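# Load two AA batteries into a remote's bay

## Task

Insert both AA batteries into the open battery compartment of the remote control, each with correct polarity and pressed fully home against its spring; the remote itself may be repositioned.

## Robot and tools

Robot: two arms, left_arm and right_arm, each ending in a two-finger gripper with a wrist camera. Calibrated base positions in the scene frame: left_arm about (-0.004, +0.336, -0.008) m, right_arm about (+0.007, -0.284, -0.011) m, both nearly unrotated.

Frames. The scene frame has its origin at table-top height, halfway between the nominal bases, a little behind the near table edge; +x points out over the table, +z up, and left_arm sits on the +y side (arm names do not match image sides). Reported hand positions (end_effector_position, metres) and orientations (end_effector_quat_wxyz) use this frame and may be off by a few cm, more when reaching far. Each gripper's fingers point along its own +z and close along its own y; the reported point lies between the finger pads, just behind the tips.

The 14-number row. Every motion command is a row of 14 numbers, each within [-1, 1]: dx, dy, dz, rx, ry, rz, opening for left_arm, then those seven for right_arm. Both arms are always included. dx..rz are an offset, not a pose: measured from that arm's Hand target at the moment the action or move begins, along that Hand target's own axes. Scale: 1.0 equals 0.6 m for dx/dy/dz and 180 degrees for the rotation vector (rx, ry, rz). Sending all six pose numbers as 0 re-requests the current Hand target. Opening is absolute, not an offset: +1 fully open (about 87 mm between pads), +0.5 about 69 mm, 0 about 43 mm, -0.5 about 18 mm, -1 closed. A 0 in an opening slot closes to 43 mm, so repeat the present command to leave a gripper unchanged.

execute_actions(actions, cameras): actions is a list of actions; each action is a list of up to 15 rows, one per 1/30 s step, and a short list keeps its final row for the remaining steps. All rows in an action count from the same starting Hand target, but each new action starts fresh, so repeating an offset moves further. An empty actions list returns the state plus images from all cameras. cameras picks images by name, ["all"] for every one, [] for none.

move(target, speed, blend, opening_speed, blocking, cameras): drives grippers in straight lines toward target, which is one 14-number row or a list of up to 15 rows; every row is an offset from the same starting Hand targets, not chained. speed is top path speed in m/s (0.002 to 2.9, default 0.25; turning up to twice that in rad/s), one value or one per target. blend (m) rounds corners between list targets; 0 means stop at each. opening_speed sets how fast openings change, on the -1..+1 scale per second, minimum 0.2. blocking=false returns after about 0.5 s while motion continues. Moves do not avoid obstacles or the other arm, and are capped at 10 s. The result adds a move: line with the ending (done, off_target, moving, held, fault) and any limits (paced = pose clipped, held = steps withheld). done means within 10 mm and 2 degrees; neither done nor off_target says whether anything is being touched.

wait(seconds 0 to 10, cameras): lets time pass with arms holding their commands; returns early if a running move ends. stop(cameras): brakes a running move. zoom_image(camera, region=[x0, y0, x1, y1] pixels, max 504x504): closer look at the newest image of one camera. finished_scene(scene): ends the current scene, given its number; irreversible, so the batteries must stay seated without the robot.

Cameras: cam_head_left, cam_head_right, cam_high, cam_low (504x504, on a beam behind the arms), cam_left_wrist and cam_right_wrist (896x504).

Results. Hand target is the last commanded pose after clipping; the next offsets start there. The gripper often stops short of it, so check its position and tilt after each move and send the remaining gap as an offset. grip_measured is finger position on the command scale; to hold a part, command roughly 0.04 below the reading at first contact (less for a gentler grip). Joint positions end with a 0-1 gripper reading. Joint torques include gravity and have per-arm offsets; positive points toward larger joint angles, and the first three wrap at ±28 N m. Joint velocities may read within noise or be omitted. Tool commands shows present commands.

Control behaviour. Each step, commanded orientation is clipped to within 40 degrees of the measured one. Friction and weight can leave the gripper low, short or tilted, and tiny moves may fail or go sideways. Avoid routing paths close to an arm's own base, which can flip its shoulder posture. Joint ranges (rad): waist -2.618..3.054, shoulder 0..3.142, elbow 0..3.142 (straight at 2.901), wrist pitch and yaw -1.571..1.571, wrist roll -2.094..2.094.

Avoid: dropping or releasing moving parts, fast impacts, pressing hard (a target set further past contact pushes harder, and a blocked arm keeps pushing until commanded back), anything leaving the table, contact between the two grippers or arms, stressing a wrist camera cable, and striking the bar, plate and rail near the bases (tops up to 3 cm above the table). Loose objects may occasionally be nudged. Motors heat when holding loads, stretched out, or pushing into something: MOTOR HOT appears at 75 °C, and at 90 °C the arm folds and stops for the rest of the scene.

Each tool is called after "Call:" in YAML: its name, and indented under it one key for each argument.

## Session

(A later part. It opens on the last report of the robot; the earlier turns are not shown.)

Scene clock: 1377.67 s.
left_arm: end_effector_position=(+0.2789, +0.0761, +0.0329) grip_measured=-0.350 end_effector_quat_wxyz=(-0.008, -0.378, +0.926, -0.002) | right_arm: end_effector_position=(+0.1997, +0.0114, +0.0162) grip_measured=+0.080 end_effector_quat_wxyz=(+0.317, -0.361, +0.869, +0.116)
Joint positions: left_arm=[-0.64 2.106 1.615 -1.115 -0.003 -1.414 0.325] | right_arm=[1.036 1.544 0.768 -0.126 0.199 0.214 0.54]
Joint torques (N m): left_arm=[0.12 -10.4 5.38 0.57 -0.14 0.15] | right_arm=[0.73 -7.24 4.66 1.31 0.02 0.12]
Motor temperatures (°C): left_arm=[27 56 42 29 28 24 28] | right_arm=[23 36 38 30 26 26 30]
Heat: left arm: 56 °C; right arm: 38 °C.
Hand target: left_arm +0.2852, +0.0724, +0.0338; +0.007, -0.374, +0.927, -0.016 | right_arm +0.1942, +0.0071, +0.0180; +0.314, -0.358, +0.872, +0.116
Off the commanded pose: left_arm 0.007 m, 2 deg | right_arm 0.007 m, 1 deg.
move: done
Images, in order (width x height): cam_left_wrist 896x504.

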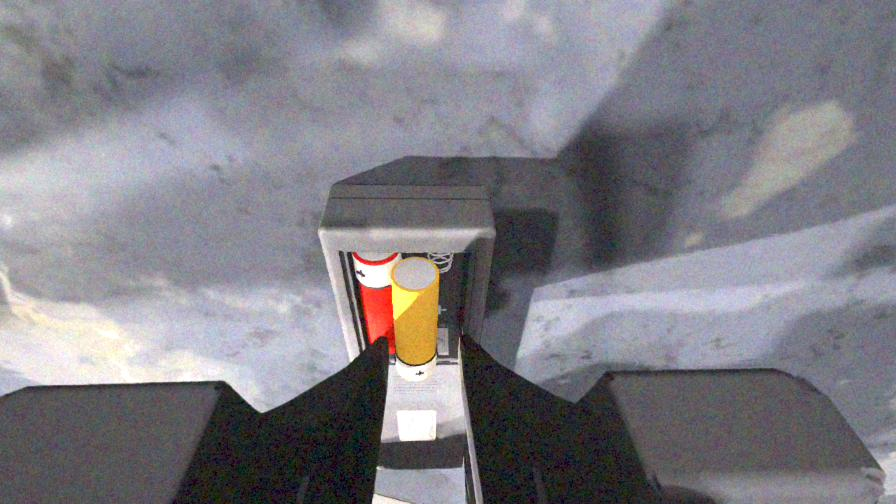

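Call:
move:
  target: [0, 0.0035, 0.005, 0, 0, 0, -0.35, 0, 0, 0, 0, 0, 0, 0.02]
  speed: 0.05
  cameras: ["cam_left_wrist"]

Call:
zoom_image:
  camera: "cam_left_wrist"
  region: [320, 200, 520, 400]

Scene clock: 1393.80 s.
left_arm: end_effector_position=(+0.2784, +0.0762, +0.0314) grip_measured=-0.350 end_effector_quat_wxyz=(-0.008, -0.377, +0.926, -0.003) | right_arm: end_effector_position=(+0.1997, +0.0114, +0.0162) grip_measured=+0.080 end_effector_quat_wxyz=(+0.317, -0.361, +0.869, +0.116)
Joint positions: left_arm=[-0.64 2.102 1.604 -1.104 -0.001 -1.412 0.325] | right_arm=[1.036 1.544 0.768 -0.126 0.199 0.214 0.54]
Joint torques (N m): left_arm=[0.14 -10.54 4.52 0.61 -0.13 0.13] | right_arm=[0.72 -7.23 4.67 1.31 0.03 0.13]
Motor temperatures (°C): left_arm=[27 57 41 29 28 24 28] | right_arm=[23 36 38 30 26 26 30]
Heat: left arm: 57 °C; right arm: 38 °C.
Hand target: left_arm +0.2838, +0.0738, +0.0307; +0.007, -0.374, +0.927, -0.016 | right_arm +0.1942, +0.0071, +0.0180; +0.314, -0.358, +0.872, +0.116
Off the commanded pose: left_arm 0.006 m, 2 deg | right_arm 0.007 m, 1 deg.
move: done
Images, in order (width x height): cam_left_wrist 896x504.

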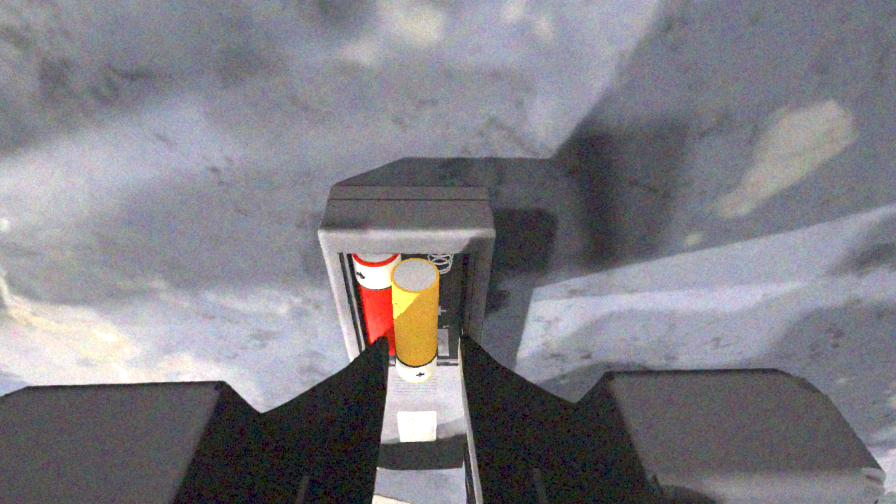

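Scaled by 2.520 from the camera's 896x504 image, which has a finer 1280x720 frame.

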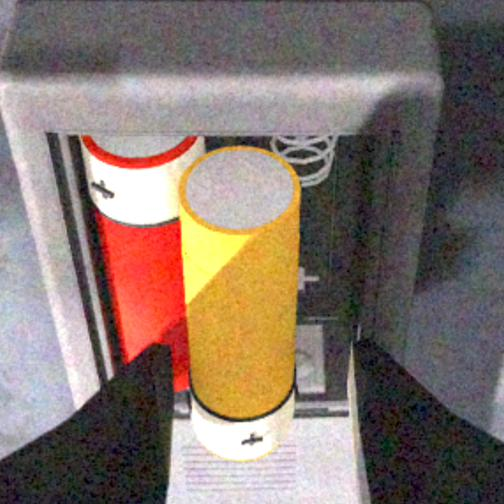

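Call:
move:
  target: [0, 0, 0, 0, 0, 0, -0.69, 0, 0, 0, 0, 0, 0, 0.02]
  speed: 0.05
  opening_speed: 0.4
  cameras: ["cam_left_wrist", "cam_low"]

Call:
zoom_image:
  camera: "cam_left_wrist"
  region: [320, 200, 520, 400]

Call:
zoom_image:
  camera: "cam_low"
  region: [300, 230, 400, 300]

Scene clock: 1398.80 s.
left_arm: end_effector_position=(+0.2823, +0.0730, +0.0317) grip_measured=-0.687 end_effector_quat_wxyz=(-0.004, -0.377, +0.926, -0.014) | right_arm: end_effector_position=(+0.2002, +0.0111, +0.0162) grip_measured=+0.080 end_effector_quat_wxyz=(+0.317, -0.360, +0.870, +0.116)
Joint positions: left_arm=[-0.639 2.101 1.602 -1.083 0.004 -1.411 0.156] | right_arm=[1.035 1.544 0.768 -0.126 0.199 0.214 0.54]
Joint torques (N m): left_arm=[0.12 -10.51 4.74 0.46 -0.19 0.12] | right_arm=[0.76 -7.24 4.71 1.31 0.03 0.11]
Motor temperatures (°C): left_arm=[27 58 41 29 28 24 28] | right_arm=[23 36 38 30 26 26 30]
Heat: left arm: 58 °C; right arm: 38 °C.
Hand target: left_arm +0.2838, +0.0738, +0.0307; +0.007, -0.374, +0.927, -0.016 | right_arm +0.1942, +0.0071, +0.0180; +0.314, -0.358, +0.872, +0.116
Off the commanded pose: left_arm 0.002 m, 1 deg | right_arm 0.007 m, 1 deg.
move: done
Images, in order (width x height): cam_low 504x504, cam_left_wrist 896x504.

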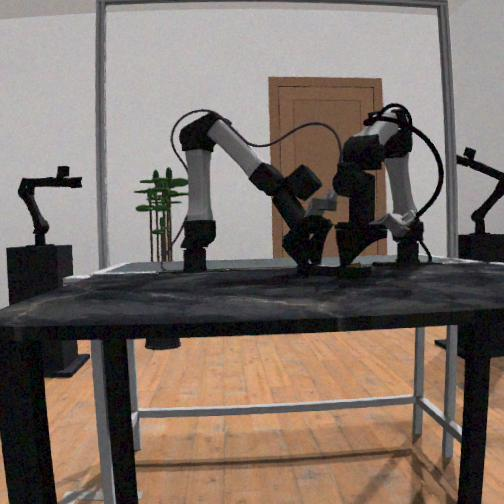

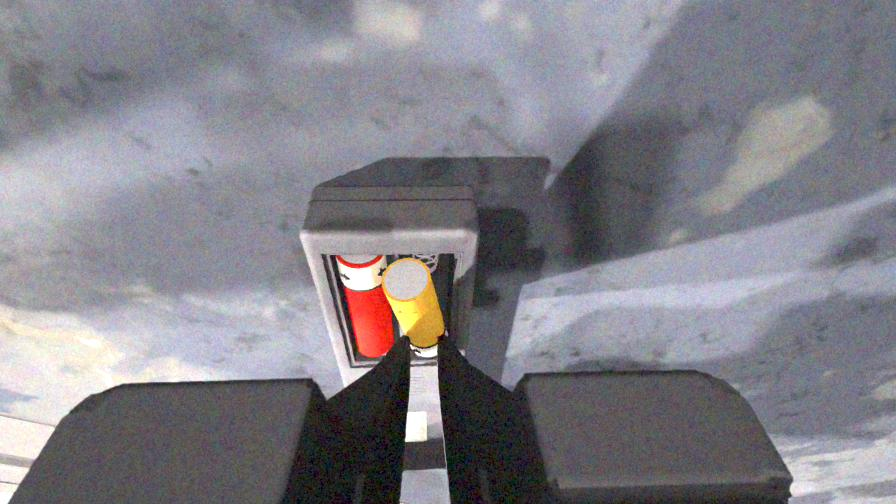

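Scaled by 2.520 from the camera's 896x504 image, which has a finer 1280x720 frame.

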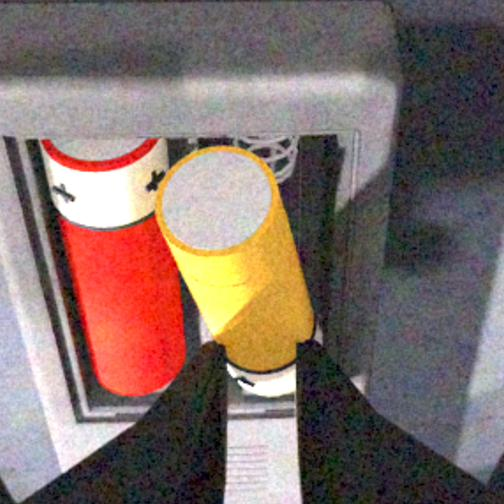

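Scaled by 5.040 from the camera's 504x504 image, which has a finer 720x720 frame.

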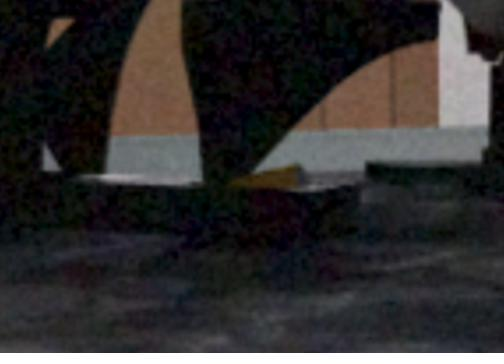

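Call:
move:
  target:
    - [0, 0, 0, 0, 0, 0, -0.25, 0, 0, 0, 0, 0, 0, 0.02]
    - [0, 0, -0.045, 0, 0, 0, -0.25, 0, 0, 0, 0, 0, 0, 0.02]
  speed: 0.08
  opening_speed: 0.8
  cameras: ["cam_left_wrist", "cam_low"]

Call:
zoom_image:
  camera: "cam_left_wrist"
  region: [320, 160, 520, 360]

Call:
zoom_image:
  camera: "cam_low"
  region: [300, 230, 400, 300]

Scene clock: 1431.97 s.
left_arm: end_effector_position=(+0.2715, +0.0812, +0.0360) grip_measured=-0.250 end_effector_quat_wxyz=(-0.018, -0.375, +0.927, +0.009) | right_arm: end_effector_position=(+0.2005, +0.0105, +0.0161) grip_measured=+0.080 end_effector_quat_wxyz=(+0.318, -0.357, +0.871, +0.115)
Joint positions: left_arm=[-0.639 2.098 1.613 -1.15 0.004 -1.406 0.375] | right_arm=[1.035 1.544 0.768 -0.128 0.204 0.218 0.54]
Joint torques (N m): left_arm=[-0.02 -12.41 10.48 0.1 -0.19 0.07] | right_arm=[0.75 -7.24 4.64 1.31 0.03 0.12]
Motor temperatures (°C): left_arm=[27 61 40 29 28 24 28] | right_arm=[23 36 37 30 26 26 30]
Heat: left arm: 61 °C; right arm: 37 °C.
Hand target: left_arm +0.2831, +0.0745, +0.0577; +0.007, -0.374, +0.927, -0.016 | right_arm +0.1942, +0.0071, +0.0180; +0.314, -0.358, +0.872, +0.116
Off the commanded pose: left_arm 0.026 m, 4 deg | right_arm 0.007 m, 1 deg.
move: off_target (left_arm)
Images, in order (width x height): cam_low 504x504, cam_left_wrist 896x504.

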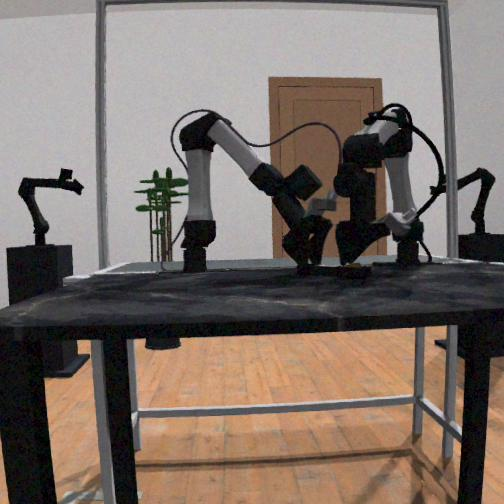

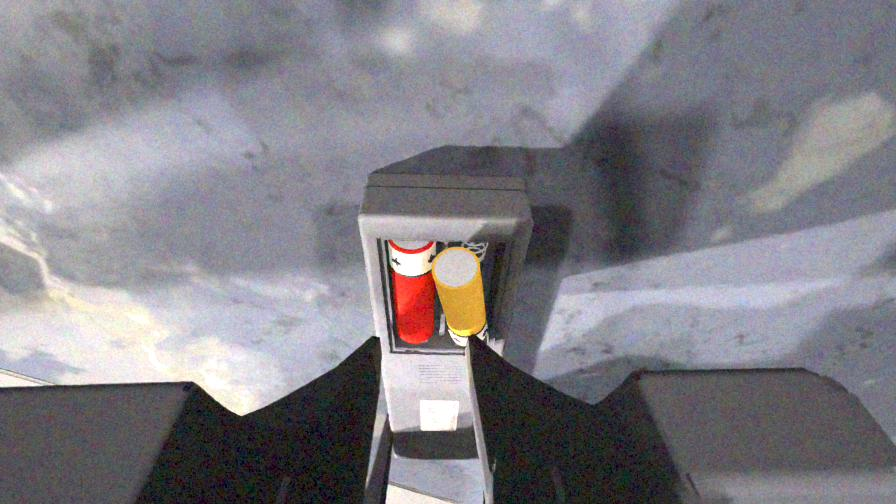

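Scaled by 2.520 from the camera's 896x504 image, which has a finer 1280x720 frame.

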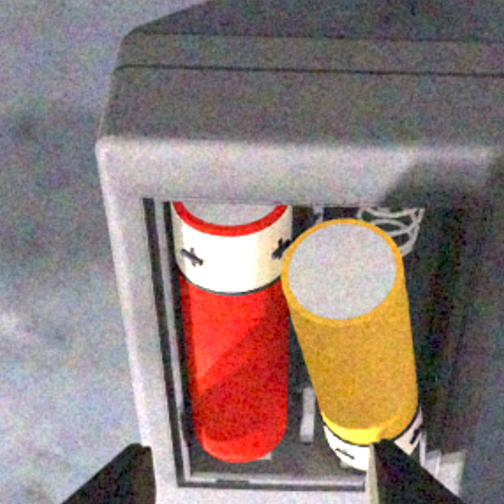

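Scaled by 5.040 from the camera's 504x504 image, which has a finer 720x720 frame.

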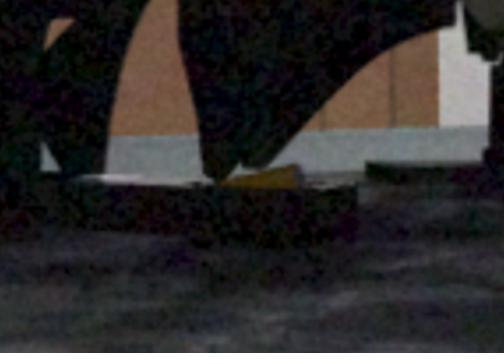

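Call:
move:
  target: [0, 0, -0.05, 0, 0, 0, -0.25, 0, 0, 0, 0, 0, 0, 0.02]
  speed: 0.1
  cameras: ["cam_left_wrist", "cam_low"]

Call:
zoom_image:
  camera: "cam_left_wrist"
  region: [340, 140, 520, 320]

Call:
zoom_image:
  camera: "cam_low"
  region: [300, 230, 400, 300]

Scene clock: 1443.37 s.
left_arm: end_effector_position=(+0.2732, +0.0806, +0.0659) grip_measured=-0.250 end_effector_quat_wxyz=(-0.018, -0.375, +0.927, +0.008) | right_arm: end_effector_position=(+0.2005, +0.0105, +0.0161) grip_measured=+0.080 end_effector_quat_wxyz=(+0.318, -0.357, +0.871, +0.115)
Joint positions: left_arm=[-0.639 2.084 1.713 -1.262 0.004 -1.406 0.375] | right_arm=[1.035 1.544 0.768 -0.128 0.204 0.218 0.54]
Joint torques (N m): left_arm=[-0.1 -12.42 10.44 0.11 -0.19 0.06] | right_arm=[0.73 -7.23 4.68 1.31 0.03 0.12]
Motor temperatures (°C): left_arm=[27 64 42 29 28 24 27] | right_arm=[23 36 37 30 26 26 30]
Heat: left arm: 64 °C; right arm: 37 °C.
Hand target: left_arm +0.2824, +0.0752, +0.0877; +0.007, -0.374, +0.927, -0.016 | right_arm +0.1942, +0.0071, +0.0180; +0.314, -0.358, +0.872, +0.116
Off the commanded pose: left_arm 0.024 m, 4 deg | right_arm 0.007 m, 1 deg.
move: off_target (left_arm)
Images, in order (width x height): cam_low 504x504, cam_left_wrist 896x504.

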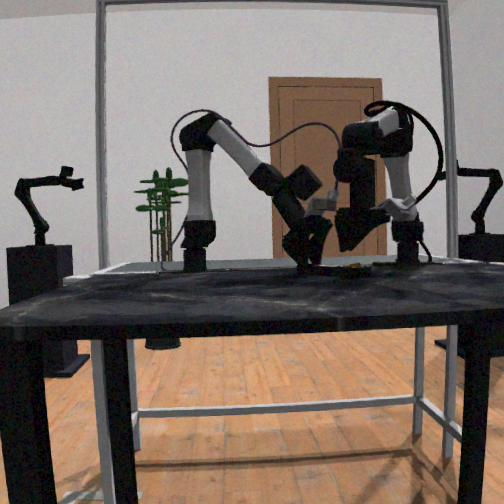

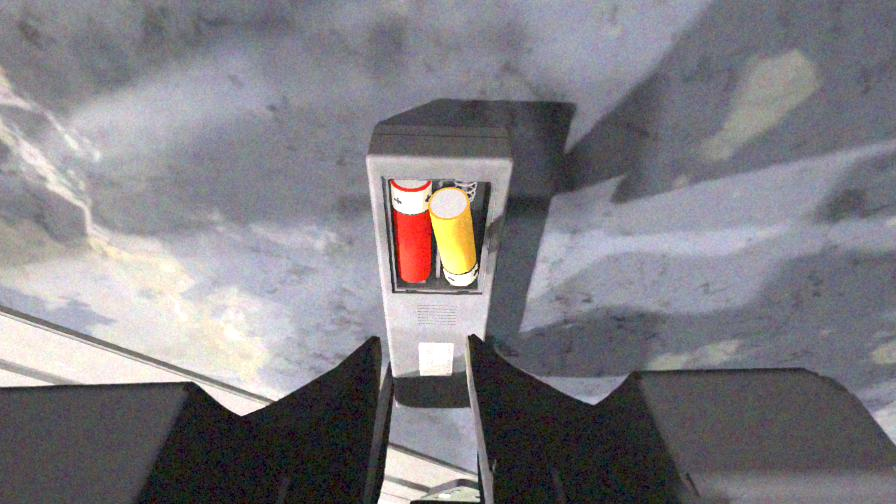

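Scaled by 2.800 from the camera's 896x504 image, which has a finer 1280x720 frame.

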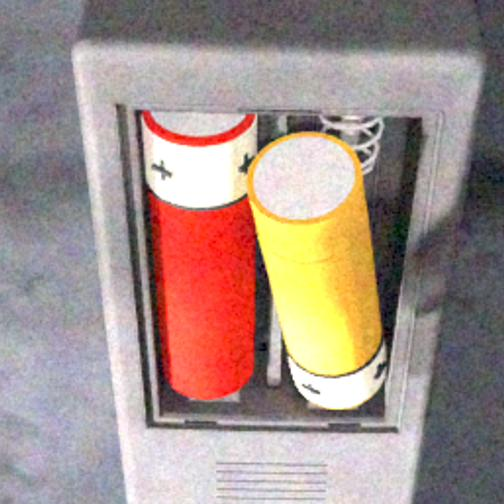

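Scaled by 5.040 from the camera's 504x504 image, which has a finer 720x720 frame.

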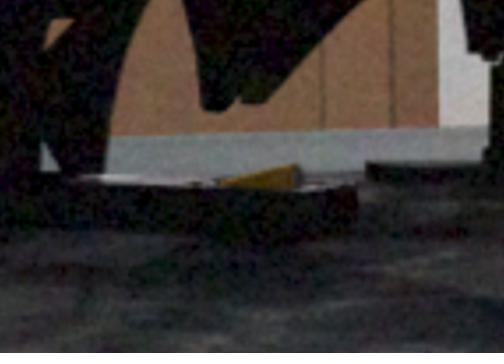

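Call:
move:
  target: [-0.0391, -0.0058, 0.0362, 0.006, 0, -0.0467, -0.42, 0, 0, 0, 0, 0, 0, 0.02]
  speed: 0.1
  opening_speed: 0.8
  cameras: ["cam_left_wrist"]

Call:
zoom_image:
  camera: "cam_left_wrist"
  region: [340, 220, 520, 400]

Scene clock: 1500.73 s.
left_arm: end_effector_position=(+0.2957, +0.0907, +0.0560) grip_measured=-0.420 end_effector_quat_wxyz=(-0.010, -0.431, +0.902, -0.007) | right_arm: end_effector_position=(+0.2005, +0.0105, +0.0161) grip_measured=+0.080 end_effector_quat_wxyz=(+0.318, -0.357, +0.871, +0.115)
Joint positions: left_arm=[-0.582 2.084 1.676 -1.19 0.004 -1.471 0.29] | right_arm=[1.035 1.544 0.768 -0.128 0.204 0.218 0.54]
Joint torques (N m): left_arm=[0.16 -12.42 5.71 0.45 -0.14 -0.17] | right_arm=[0.72 -7.19 4.66 1.31 0.03 0.11]
Motor temperatures (°C): left_arm=[27 63 46 29 28 24 27] | right_arm=[23 36 37 30 26 26 30]
Heat: left arm: 63 °C; right arm: 37 °C.
Hand target: left_arm +0.3022, +0.0885, +0.0661; +0.009, -0.441, +0.897, -0.026 | right_arm +0.1942, +0.0071, +0.0180; +0.314, -0.358, +0.872, +0.116
Off the commanded pose: left_arm 0.012 m, 3 deg | right_arm 0.007 m, 1 deg.
move: off_target (left_arm)
Images, in order (width x height): cam_left_wrist 896x504.

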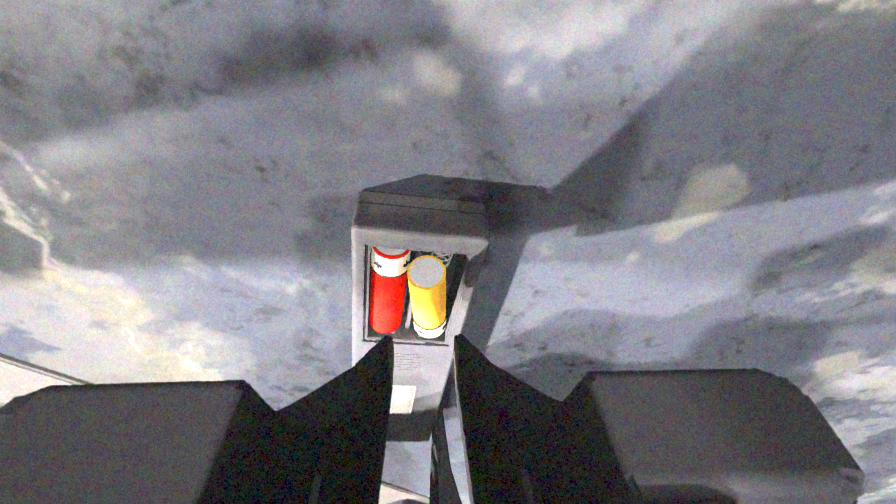

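Scaled by 2.800 from the camera's 896x504 image, which has a finer 1280x720 frame.

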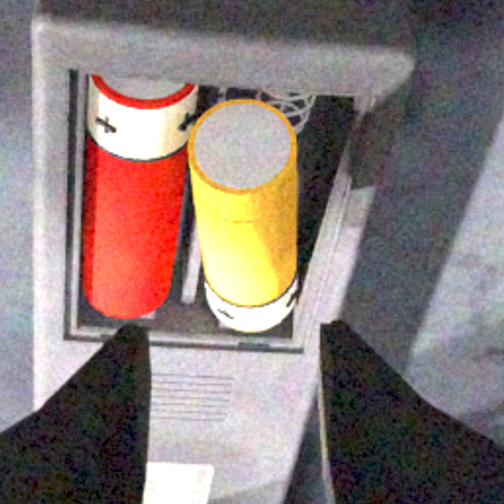

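Call:
move:
  target: [-0.0100, 0.002, 0.0283, 0, 0, 0, -0.42, 0, 0, 0, 0, 0, 0, 0.02]
  speed: 0.08
  cameras: ["cam_left_wrist"]

Call:
zoom_image:
  camera: "cam_left_wrist"
  region: [340, 240, 520, 420]

Scene clock: 1513.87 s.
left_arm: end_effector_position=(+0.2994, +0.0951, +0.0425) grip_measured=-0.420 end_effector_quat_wxyz=(-0.007, -0.437, +0.899, -0.011) | right_arm: end_effector_position=(+0.2005, +0.0105, +0.0161) grip_measured=+0.080 end_effector_quat_wxyz=(+0.318, -0.357, +0.871, +0.115)
Joint positions: left_arm=[-0.567 2.084 1.622 -1.127 0.004 -1.471 0.29] | right_arm=[1.035 1.544 0.768 -0.128 0.204 0.218 0.54]
Joint torques (N m): left_arm=[0.28 -11.47 5.71 0.47 -0.15 0] | right_arm=[0.75 -7.23 4.68 1.32 0.03 0.11]
Motor temperatures (°C): left_arm=[27 63 45 29 28 24 27] | right_arm=[23 36 37 30 26 26 30]
Heat: left arm: 63 °C; right arm: 37 °C.
Hand target: left_arm +0.3056, +0.0933, +0.0491; +0.009, -0.441, +0.897, -0.026 | right_arm +0.1942, +0.0071, +0.0180; +0.314, -0.358, +0.872, +0.116
Off the commanded pose: left_arm 0.009 m, 3 deg | right_arm 0.007 m, 1 deg.
move: off_target (left_arm)
Images, in order (width x height): cam_left_wrist 896x504.

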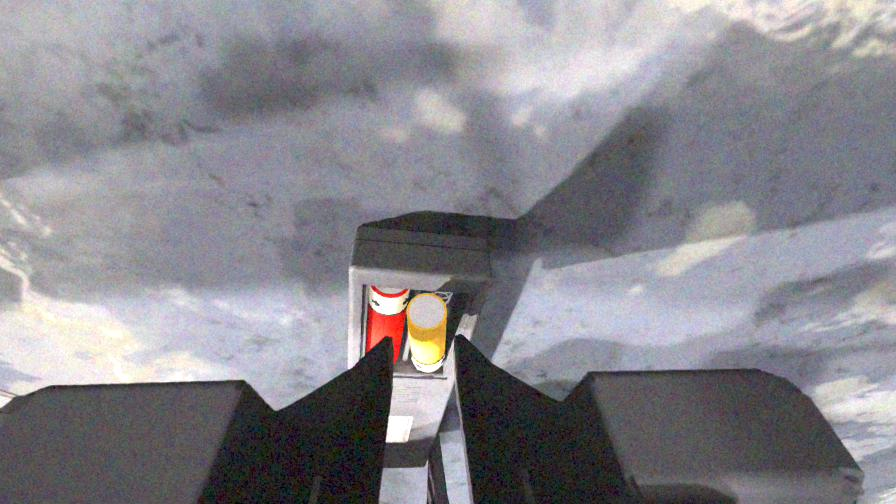

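Scaled by 2.800 from the camera's 896x504 image, which has a finer 1280x720 frame.

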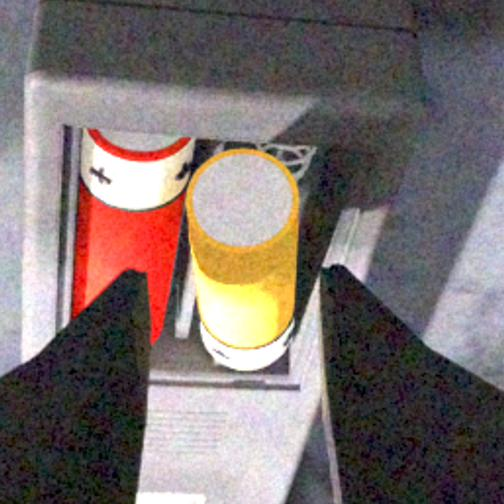

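Call:
move:
  target: [0, 0.0033, 0.0225, 0, 0, 0, -0.42, 0, 0, 0, 0, 0, 0, 0.02]
  speed: 0.06
  cameras: ["cam_left_wrist", "cam_low"]

Call:
zoom_image:
  camera: "cam_left_wrist"
  region: [340, 260, 520, 440]

Call:
zoom_image:
  camera: "cam_low"
  region: [300, 230, 400, 300]

Scene clock: 1522.83 s.
left_arm: end_effector_position=(+0.2973, +0.0961, +0.0319) grip_measured=-0.420 end_effector_quat_wxyz=(-0.007, -0.437, +0.899, -0.011) | right_arm: end_effector_position=(+0.2005, +0.0105, +0.0161) grip_measured=+0.080 end_effector_quat_wxyz=(+0.318, -0.357, +0.871, +0.115)
Joint positions: left_arm=[-0.567 2.084 1.579 -1.084 0.004 -1.471 0.29] | right_arm=[1.035 1.544 0.768 -0.128 0.204 0.218 0.54]
Joint torques (N m): left_arm=[0.23 -10.89 5.34 0.56 -0.16 0.01] | right_arm=[0.77 -7.21 4.68 1.31 0.03 0.11]
Motor temperatures (°C): left_arm=[27 63 43 29 28 24 27] | right_arm=[23 36 37 30 26 26 30]
Heat: left arm: 63 °C; right arm: 37 °C.
Hand target: left_arm +0.3046, +0.0940, +0.0355; +0.009, -0.441, +0.897, -0.026 | right_arm +0.1942, +0.0071, +0.0180; +0.314, -0.358, +0.872, +0.116
Off the commanded pose: left_arm 0.008 m, 3 deg | right_arm 0.007 m, 1 deg.
move: off_target (left_arm)
Images, in order (width x height): cam_low 504x504, cam_left_wrist 896x504.

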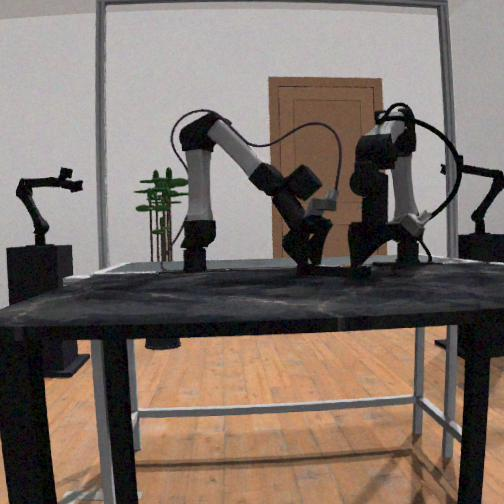

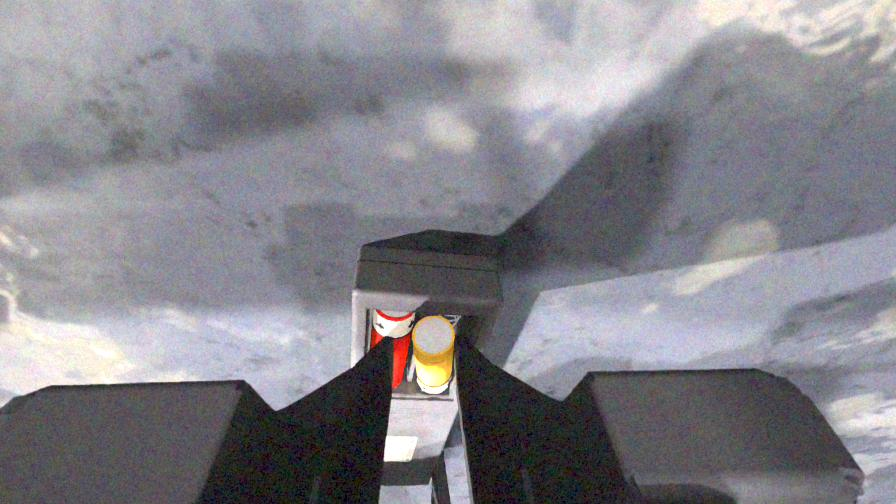

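Scaled by 2.800 from the camera's 896x504 image, which has a finer 1280x720 frame.

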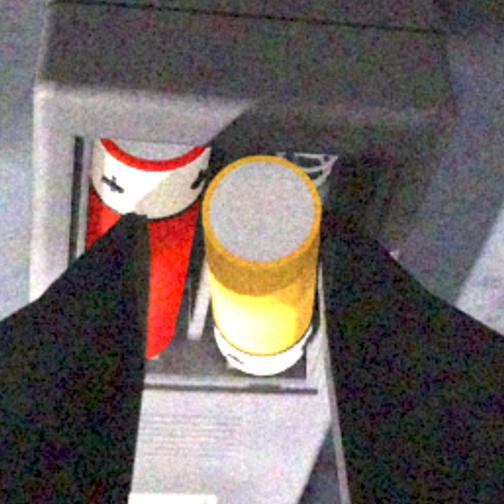

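Scaled by 5.040 from the camera's 504x504 image, which has a finer 720x720 frame.

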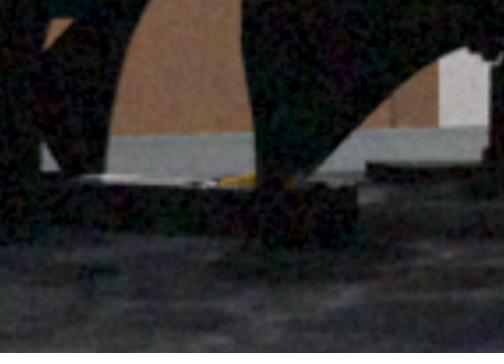

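Call:
move:
  target: [0, -0.0025, 0.0055, 0, 0, 0, -0.42, 0, 0, 0, 0, 0, 0, 0.02]
  speed: 0.05
  cameras: ["cam_left_wrist"]

Call:
zoom_image:
  camera: "cam_left_wrist"
  region: [340, 260, 520, 440]

Scene clock: 1531.53 s.
left_arm: end_effector_position=(+0.2976, +0.0959, +0.0319) grip_measured=-0.420 end_effector_quat_wxyz=(-0.007, -0.437, +0.899, -0.011) | right_arm: end_effector_position=(+0.2005, +0.0105, +0.0161) grip_measured=+0.080 end_effector_quat_wxyz=(+0.318, -0.357, +0.871, +0.115)
Joint positions: left_arm=[-0.567 2.084 1.579 -1.083 0.004 -1.471 0.29] | right_arm=[1.035 1.544 0.768 -0.128 0.204 0.218 0.54]
Joint torques (N m): left_arm=[0.25 -10.07 5.42 0.62 -0.16 0] | right_arm=[0.76 -7.24 4.7 1.31 0.03 0.12]
Motor temperatures (°C): left_arm=[27 63 43 29 28 24 27] | right_arm=[23 36 37 30 26 26 30]
Heat: left arm: 63 °C; right arm: 37 °C.
Hand target: left_arm +0.3059, +0.0930, +0.0323; +0.009, -0.441, +0.897, -0.026 | right_arm +0.1942, +0.0071, +0.0180; +0.314, -0.358, +0.872, +0.116
Off the commanded pose: left_arm 0.009 m, 3 deg | right_arm 0.007 m, 1 deg.
move: off_target (left_arm)
Images, in order (width x height): cam_left_wrist 896x504.

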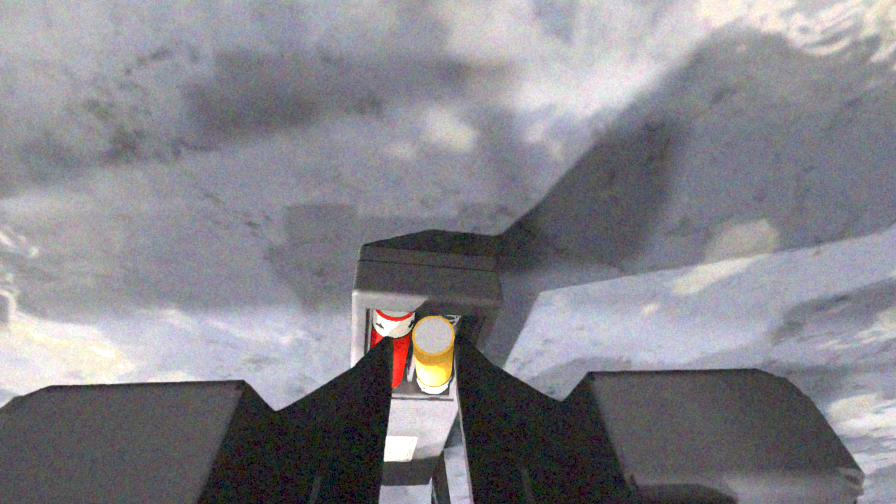

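Scaled by 2.800 from the camera's 896x504 image, which has a finer 1280x720 frame.

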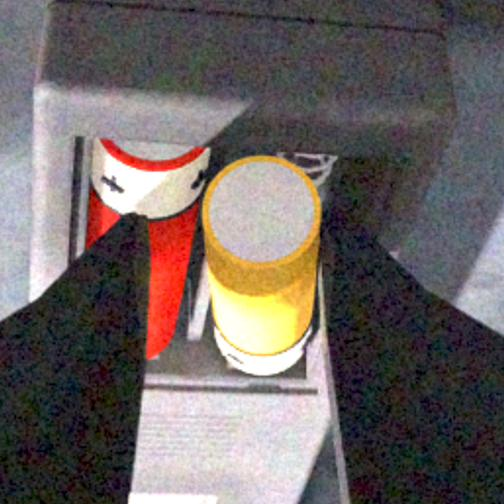

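Call:
move:
  target: [0, 0.0015, 0.0083, 0, 0, 0, -0.42, 0, 0, 0, 0, 0, 0, 0.02]
  speed: 0.05
  cameras: ["cam_left_wrist"]

Call:
zoom_image:
  camera: "cam_left_wrist"
  region: [340, 260, 520, 440]

Scene clock: 1535.63 s.
left_arm: end_effector_position=(+0.2977, +0.0962, +0.0314) grip_measured=-0.420 end_effector_quat_wxyz=(-0.007, -0.438, +0.899, -0.012) | right_arm: end_effector_position=(+0.2005, +0.0105, +0.0161) grip_measured=+0.080 end_effector_quat_wxyz=(+0.318, -0.357, +0.871, +0.115)
Joint positions: left_arm=[-0.565 2.083 1.575 -1.078 0.005 -1.471 0.29] | right_arm=[1.035 1.544 0.768 -0.128 0.204 0.218 0.54]
Joint torques (N m): left_arm=[0.14 -9.85 4.18 0.76 -0.16 0] | right_arm=[0.73 -7.21 4.7 1.31 0.03 0.11]
Motor temperatures (°C): left_arm=[27 62 43 29 28 24 27] | right_arm=[23 36 37 30 26 26 30]
Heat: left arm: 62 °C; right arm: 37 °C.
Hand target: left_arm +0.3054, +0.0933, +0.0272; +0.009, -0.441, +0.897, -0.026 | right_arm +0.1942, +0.0071, +0.0180; +0.314, -0.358, +0.872, +0.116
Off the commanded pose: left_arm 0.009 m, 2 deg | right_arm 0.007 m, 1 deg.
move: done
Images, in order (width x height): cam_left_wrist 896x504.

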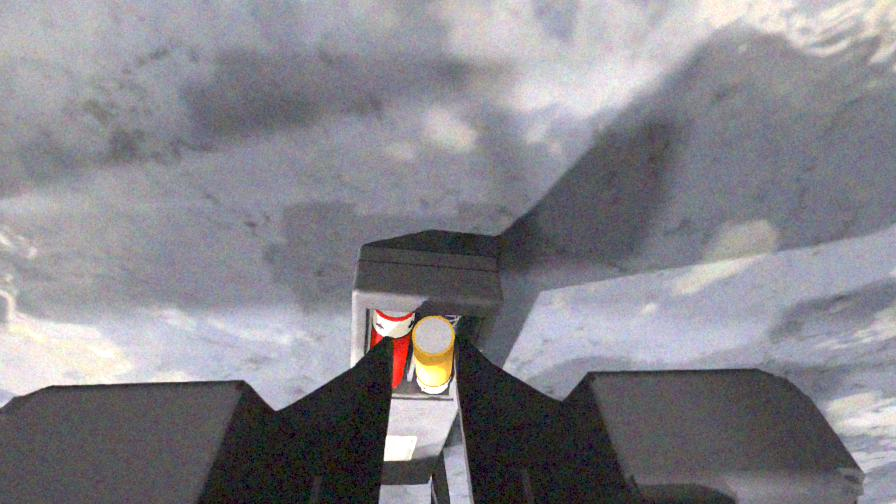

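Scaled by 2.800 from the camera's 896x504 image, which has a finer 1280x720 frame.

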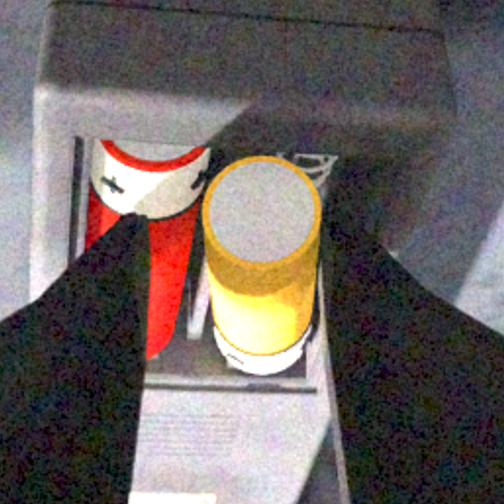

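Call:
move:
  target: [0, 0.001, 0.0083, 0, 0, 0, -0.42, 0, 0, 0, 0, 0, 0, 0.02]
  speed: 0.05
  cameras: ["cam_left_wrist"]

Call:
zoom_image:
  camera: "cam_left_wrist"
  region: [340, 260, 520, 440]

Scene clock: 1541.80 s.
left_arm: end_effector_position=(+0.2976, +0.0963, +0.0310) grip_measured=-0.420 end_effector_quat_wxyz=(-0.006, -0.438, +0.899, -0.015) | right_arm: end_effector_position=(+0.2005, +0.0105, +0.0161) grip_measured=+0.080 end_effector_quat_wxyz=(+0.318, -0.357, +0.871, +0.115)
Joint positions: left_arm=[-0.565 2.076 1.564 -1.068 0.005 -1.471 0.29] | right_arm=[1.035 1.544 0.768 -0.128 0.204 0.218 0.54]
Joint torques (N m): left_arm=[0.2 -8.95 3.81 0.84 -0.16 0.01] | right_arm=[0.75 -7.23 4.68 1.31 0.03 0.11]
Motor temperatures (°C): left_arm=[27 62 42 29 28 24 27] | right_arm=[23 36 37 30 26 26 30]
Heat: left arm: 62 °C; right arm: 37 °C.
Hand target: left_arm +0.3051, +0.0935, +0.0222; +0.009, -0.441, +0.897, -0.026 | right_arm +0.1942, +0.0071, +0.0180; +0.314, -0.358, +0.872, +0.116
Off the commanded pose: left_arm 0.012 m, 2 deg | right_arm 0.007 m, 1 deg.
move: off_target (left_arm)
Images, in order (width x height): cam_left_wrist 896x504.

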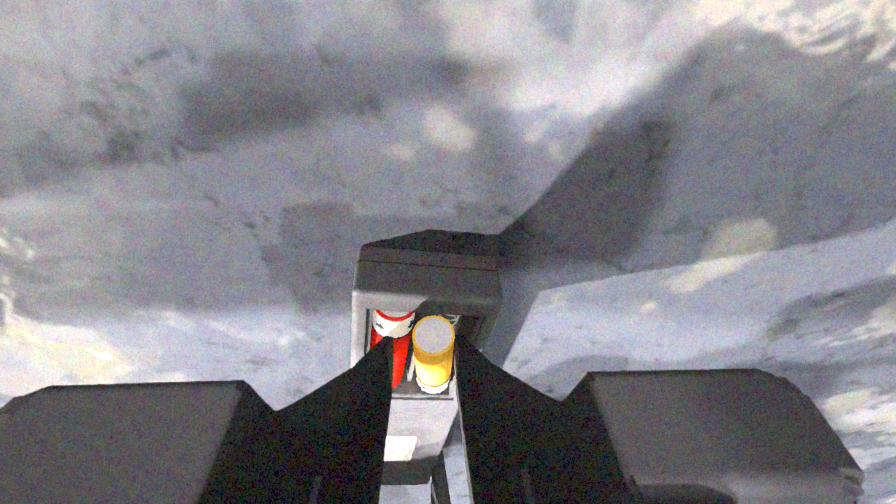

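Scaled by 2.800 from the camera's 896x504 image, which has a finer 1280x720 frame.

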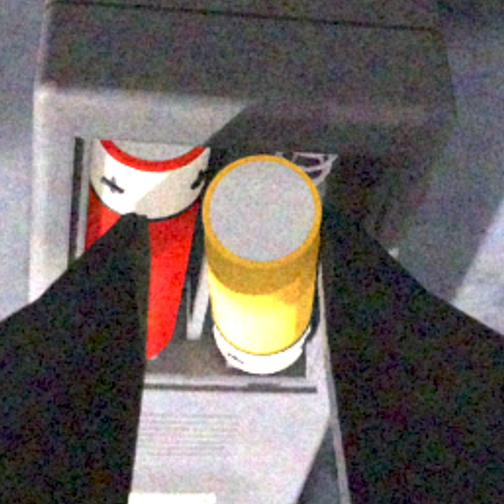

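Call:
move:
  target: [0, 0, 0, 0, 0, 0, -0.7, 0, 0, 0, 0, 0, 0, 0.02]
  speed: 0.05
  opening_speed: 0.4
  cameras: ["cam_left_wrist", "cam_low"]

Call:
zoom_image:
  camera: "cam_left_wrist"
  region: [340, 260, 520, 440]

Call:
zoom_image:
  camera: "cam_low"
  region: [300, 230, 400, 300]

Scene clock: 1550.27 s.
left_arm: end_effector_position=(+0.3007, +0.0938, +0.0302) grip_measured=-0.597 end_effector_quat_wxyz=(-0.004, -0.439, +0.898, -0.024) | right_arm: end_effector_position=(+0.2005, +0.0105, +0.0161) grip_measured=+0.080 end_effector_quat_wxyz=(+0.318, -0.357, +0.871, +0.115)
Joint positions: left_arm=[-0.564 2.076 1.559 -1.046 0.011 -1.471 0.202] | right_arm=[1.035 1.544 0.768 -0.128 0.204 0.218 0.54]
Joint torques (N m): left_arm=[0.12 -8.91 4.21 0.67 -0.24 0.01] | right_arm=[0.73 -7.23 4.67 1.32 0.03 0.11]
Motor temperatures (°C): left_arm=[27 61 42 29 28 24 27] | right_arm=[23 36 37 30 26 26 30]
Heat: left arm: 61 °C; right arm: 37 °C.
Hand target: left_arm +0.3051, +0.0935, +0.0222; +0.009, -0.441, +0.897, -0.026 | right_arm +0.1942, +0.0071, +0.0180; +0.314, -0.358, +0.872, +0.116
Off the commanded pose: left_arm 0.009 m, 2 deg | right_arm 0.007 m, 1 deg.
move: done
Images, in order (width x height): cam_low 504x504, cam_left_wrist 896x504.

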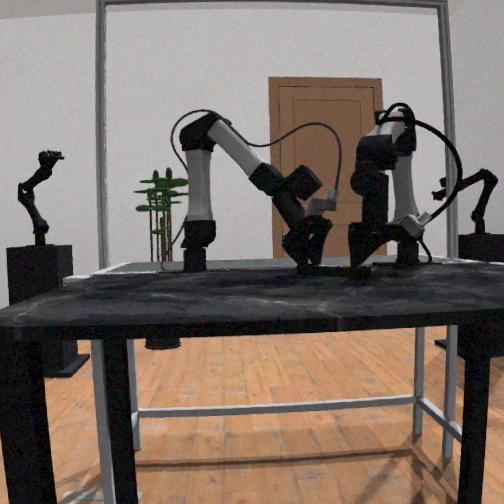

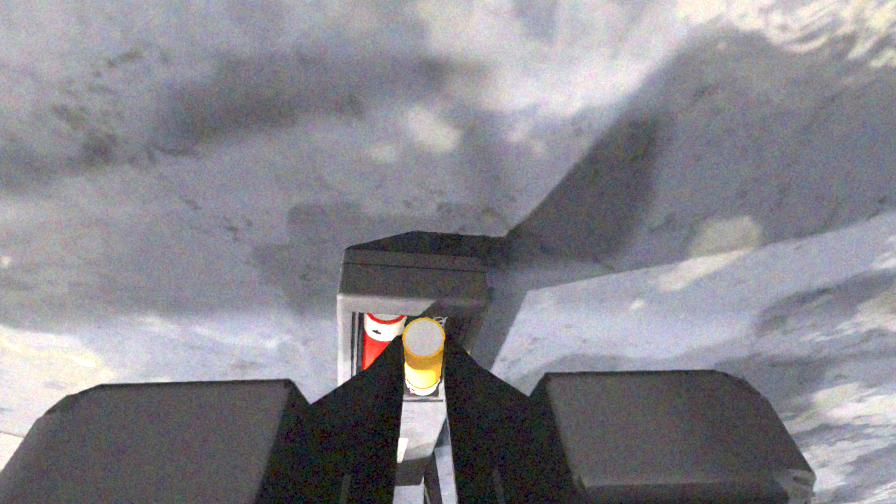

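Scaled by 2.800 from the camera's 896x504 image, which has a finer 1280x720 frame.

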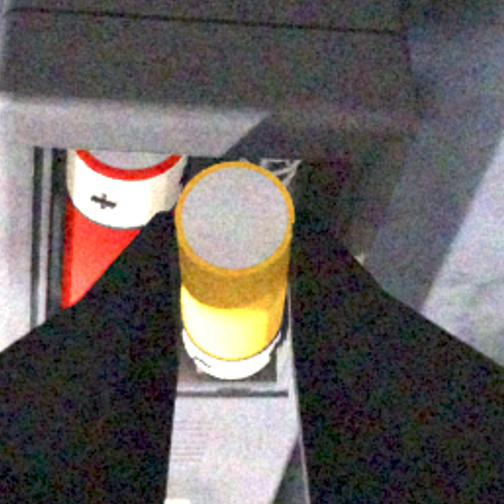

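Scaled by 5.040 from the camera's 504x504 image, which has a finer 720x720 frame.

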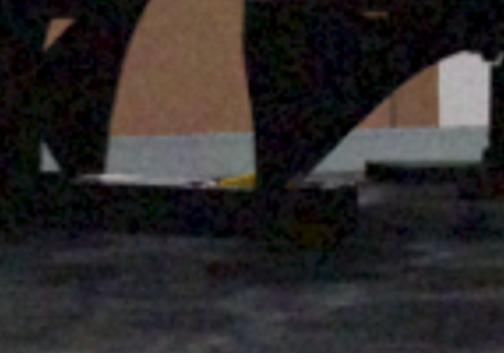

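Call:
move:
  target: [0, 0, -0.1, 0, 0, 0, -0.72, 0, 0, 0, 0, 0, 0, 0.02]
  speed: 0.08
  cameras: ["cam_left_wrist", "cam_low"]

Call:
zoom_image:
  camera: "cam_low"
  region: [300, 230, 400, 300]

Scene clock: 1557.40 s.
left_arm: end_effector_position=(+0.2927, +0.1007, +0.0598) grip_measured=-0.597 end_effector_quat_wxyz=(-0.015, -0.439, +0.898, +0.000) | right_arm: end_effector_position=(+0.1991, +0.0114, +0.0160) grip_measured=+0.080 end_effector_quat_wxyz=(+0.317, -0.361, +0.869, +0.116)
Joint positions: left_arm=[-0.564 2.063 1.659 -1.21 0.005 -1.471 0.202] | right_arm=[1.038 1.544 0.768 -0.128 0.199 0.214 0.54]
Joint torques (N m): left_arm=[-0.02 -12.3 10.51 0.12 -0.17 -0.01] | right_arm=[0.75 -7.2 4.68 1.32 0.02 0.11]
Motor temperatures (°C): left_arm=[27 61 41 29 28 24 27] | right_arm=[23 36 37 30 26 26 30]
Heat: left arm: 61 °C; right arm: 37 °C.
Hand target: left_arm +0.3027, +0.0958, +0.0821; +0.009, -0.441, +0.897, -0.026 | right_arm +0.1942, +0.0071, +0.0180; +0.314, -0.358, +0.872, +0.116
Off the commanded pose: left_arm 0.025 m, 4 deg | right_arm 0.007 m, 1 deg.
move: off_target (left_arm)
Images, in order (width x height): cam_low 504x504, cam_left_wrist 896x504.

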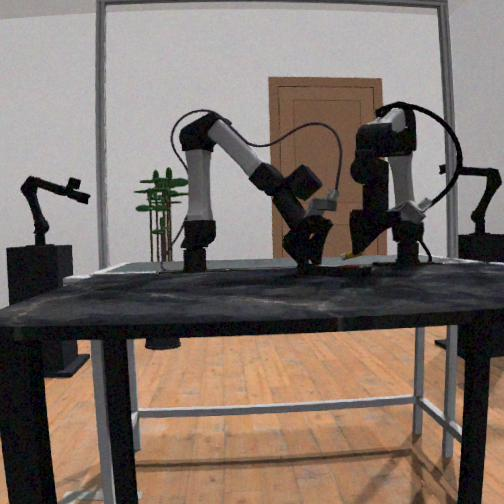

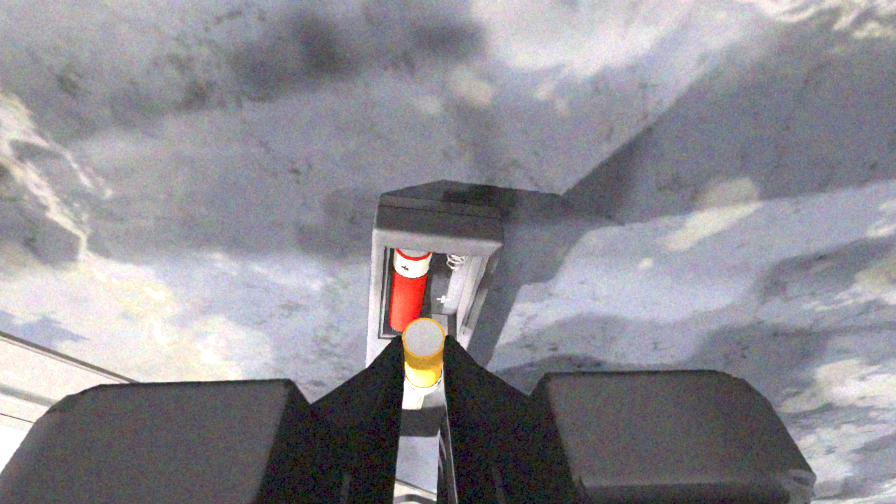

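Scaled by 5.040 from the camera's 504x504 image, which has a finer 720x720 frame.

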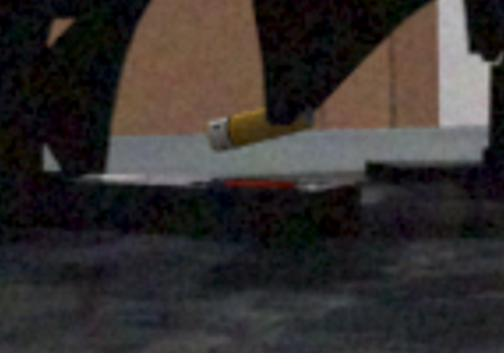

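Call:
move:
  target:
    - [-0.1697, 0.0943, -0.0048, 0, 0.081, 0, -0.72, 0, 0, 0, 0, 0, 0, 0.02]
    - [-0.1697, 0.0943, 0.0619, 0, 0.081, 0, -0.72, 0, 0, 0, 0, 0, 0, 0.02]
  speed: [0.2, 0.1]
  cameras: ["cam_left_wrist", "cam_low"]

Call:
zoom_image:
  camera: "cam_low"
  region: [330, 220, 450, 300]

Scene clock: 1578.40 s.
left_arm: end_effector_position=(+0.3209, +0.2168, +0.0410) grip_measured=-0.597 end_effector_quat_wxyz=(-0.106, -0.447, +0.885, -0.069) | right_arm: end_effector_position=(+0.1991, +0.0114, +0.0160) grip_measured=+0.080 end_effector_quat_wxyz=(+0.317, -0.361, +0.869, +0.116)
Joint positions: left_arm=[-0.15 2.063 1.538 -1.16 0.206 -1.075 0.202] | right_arm=[1.038 1.544 0.768 -0.128 0.199 0.214 0.54]
Joint torques (N m): left_arm=[-0.7 -9.11 5.82 0.27 0.25 0.17] | right_arm=[0.75 -7.23 4.64 1.32 0.03 0.12]
Motor temperatures (°C): left_arm=[27 63 45 29 28 24 28] | right_arm=[23 36 37 30 26 26 30]
Heat: left arm: 63 °C; right arm: 37 °C.
Hand target: left_arm +0.3217, +0.2095, +0.0414; -0.105, -0.434, +0.891, -0.081 | right_arm +0.1942, +0.0071, +0.0180; +0.314, -0.358, +0.872, +0.116
Off the commanded pose: left_arm 0.007 m, 2 deg | right_arm 0.007 m, 1 deg.
move: done
Images, in order (width x height): cam_low 504x504, cam_left_wrist 896x504.

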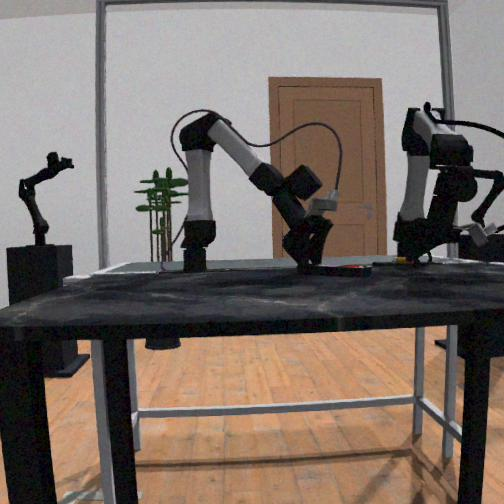

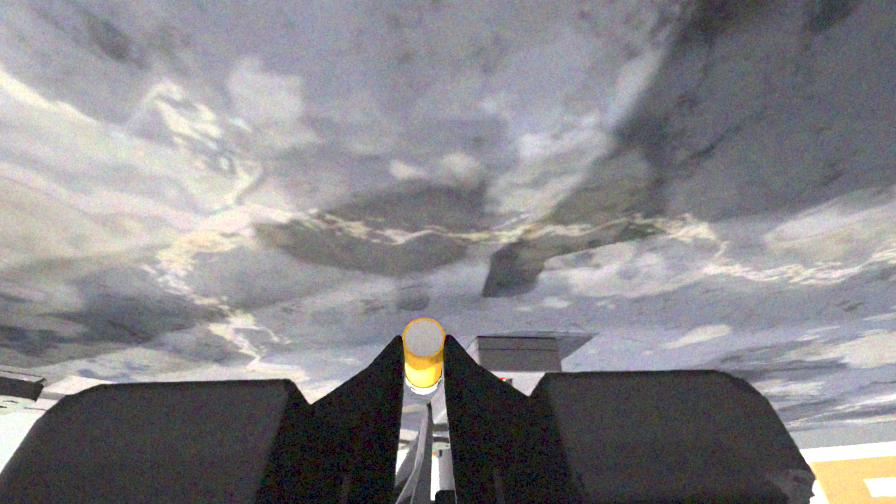

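Scaled by 4.200 from the camera's 504x504 image, which has a finer 720x720 frame.

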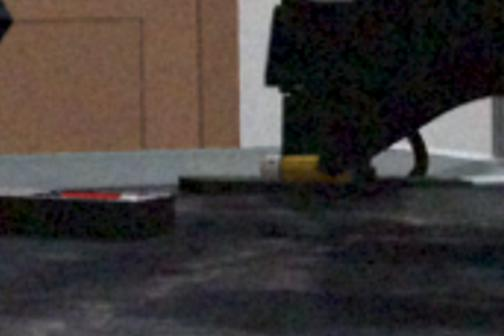

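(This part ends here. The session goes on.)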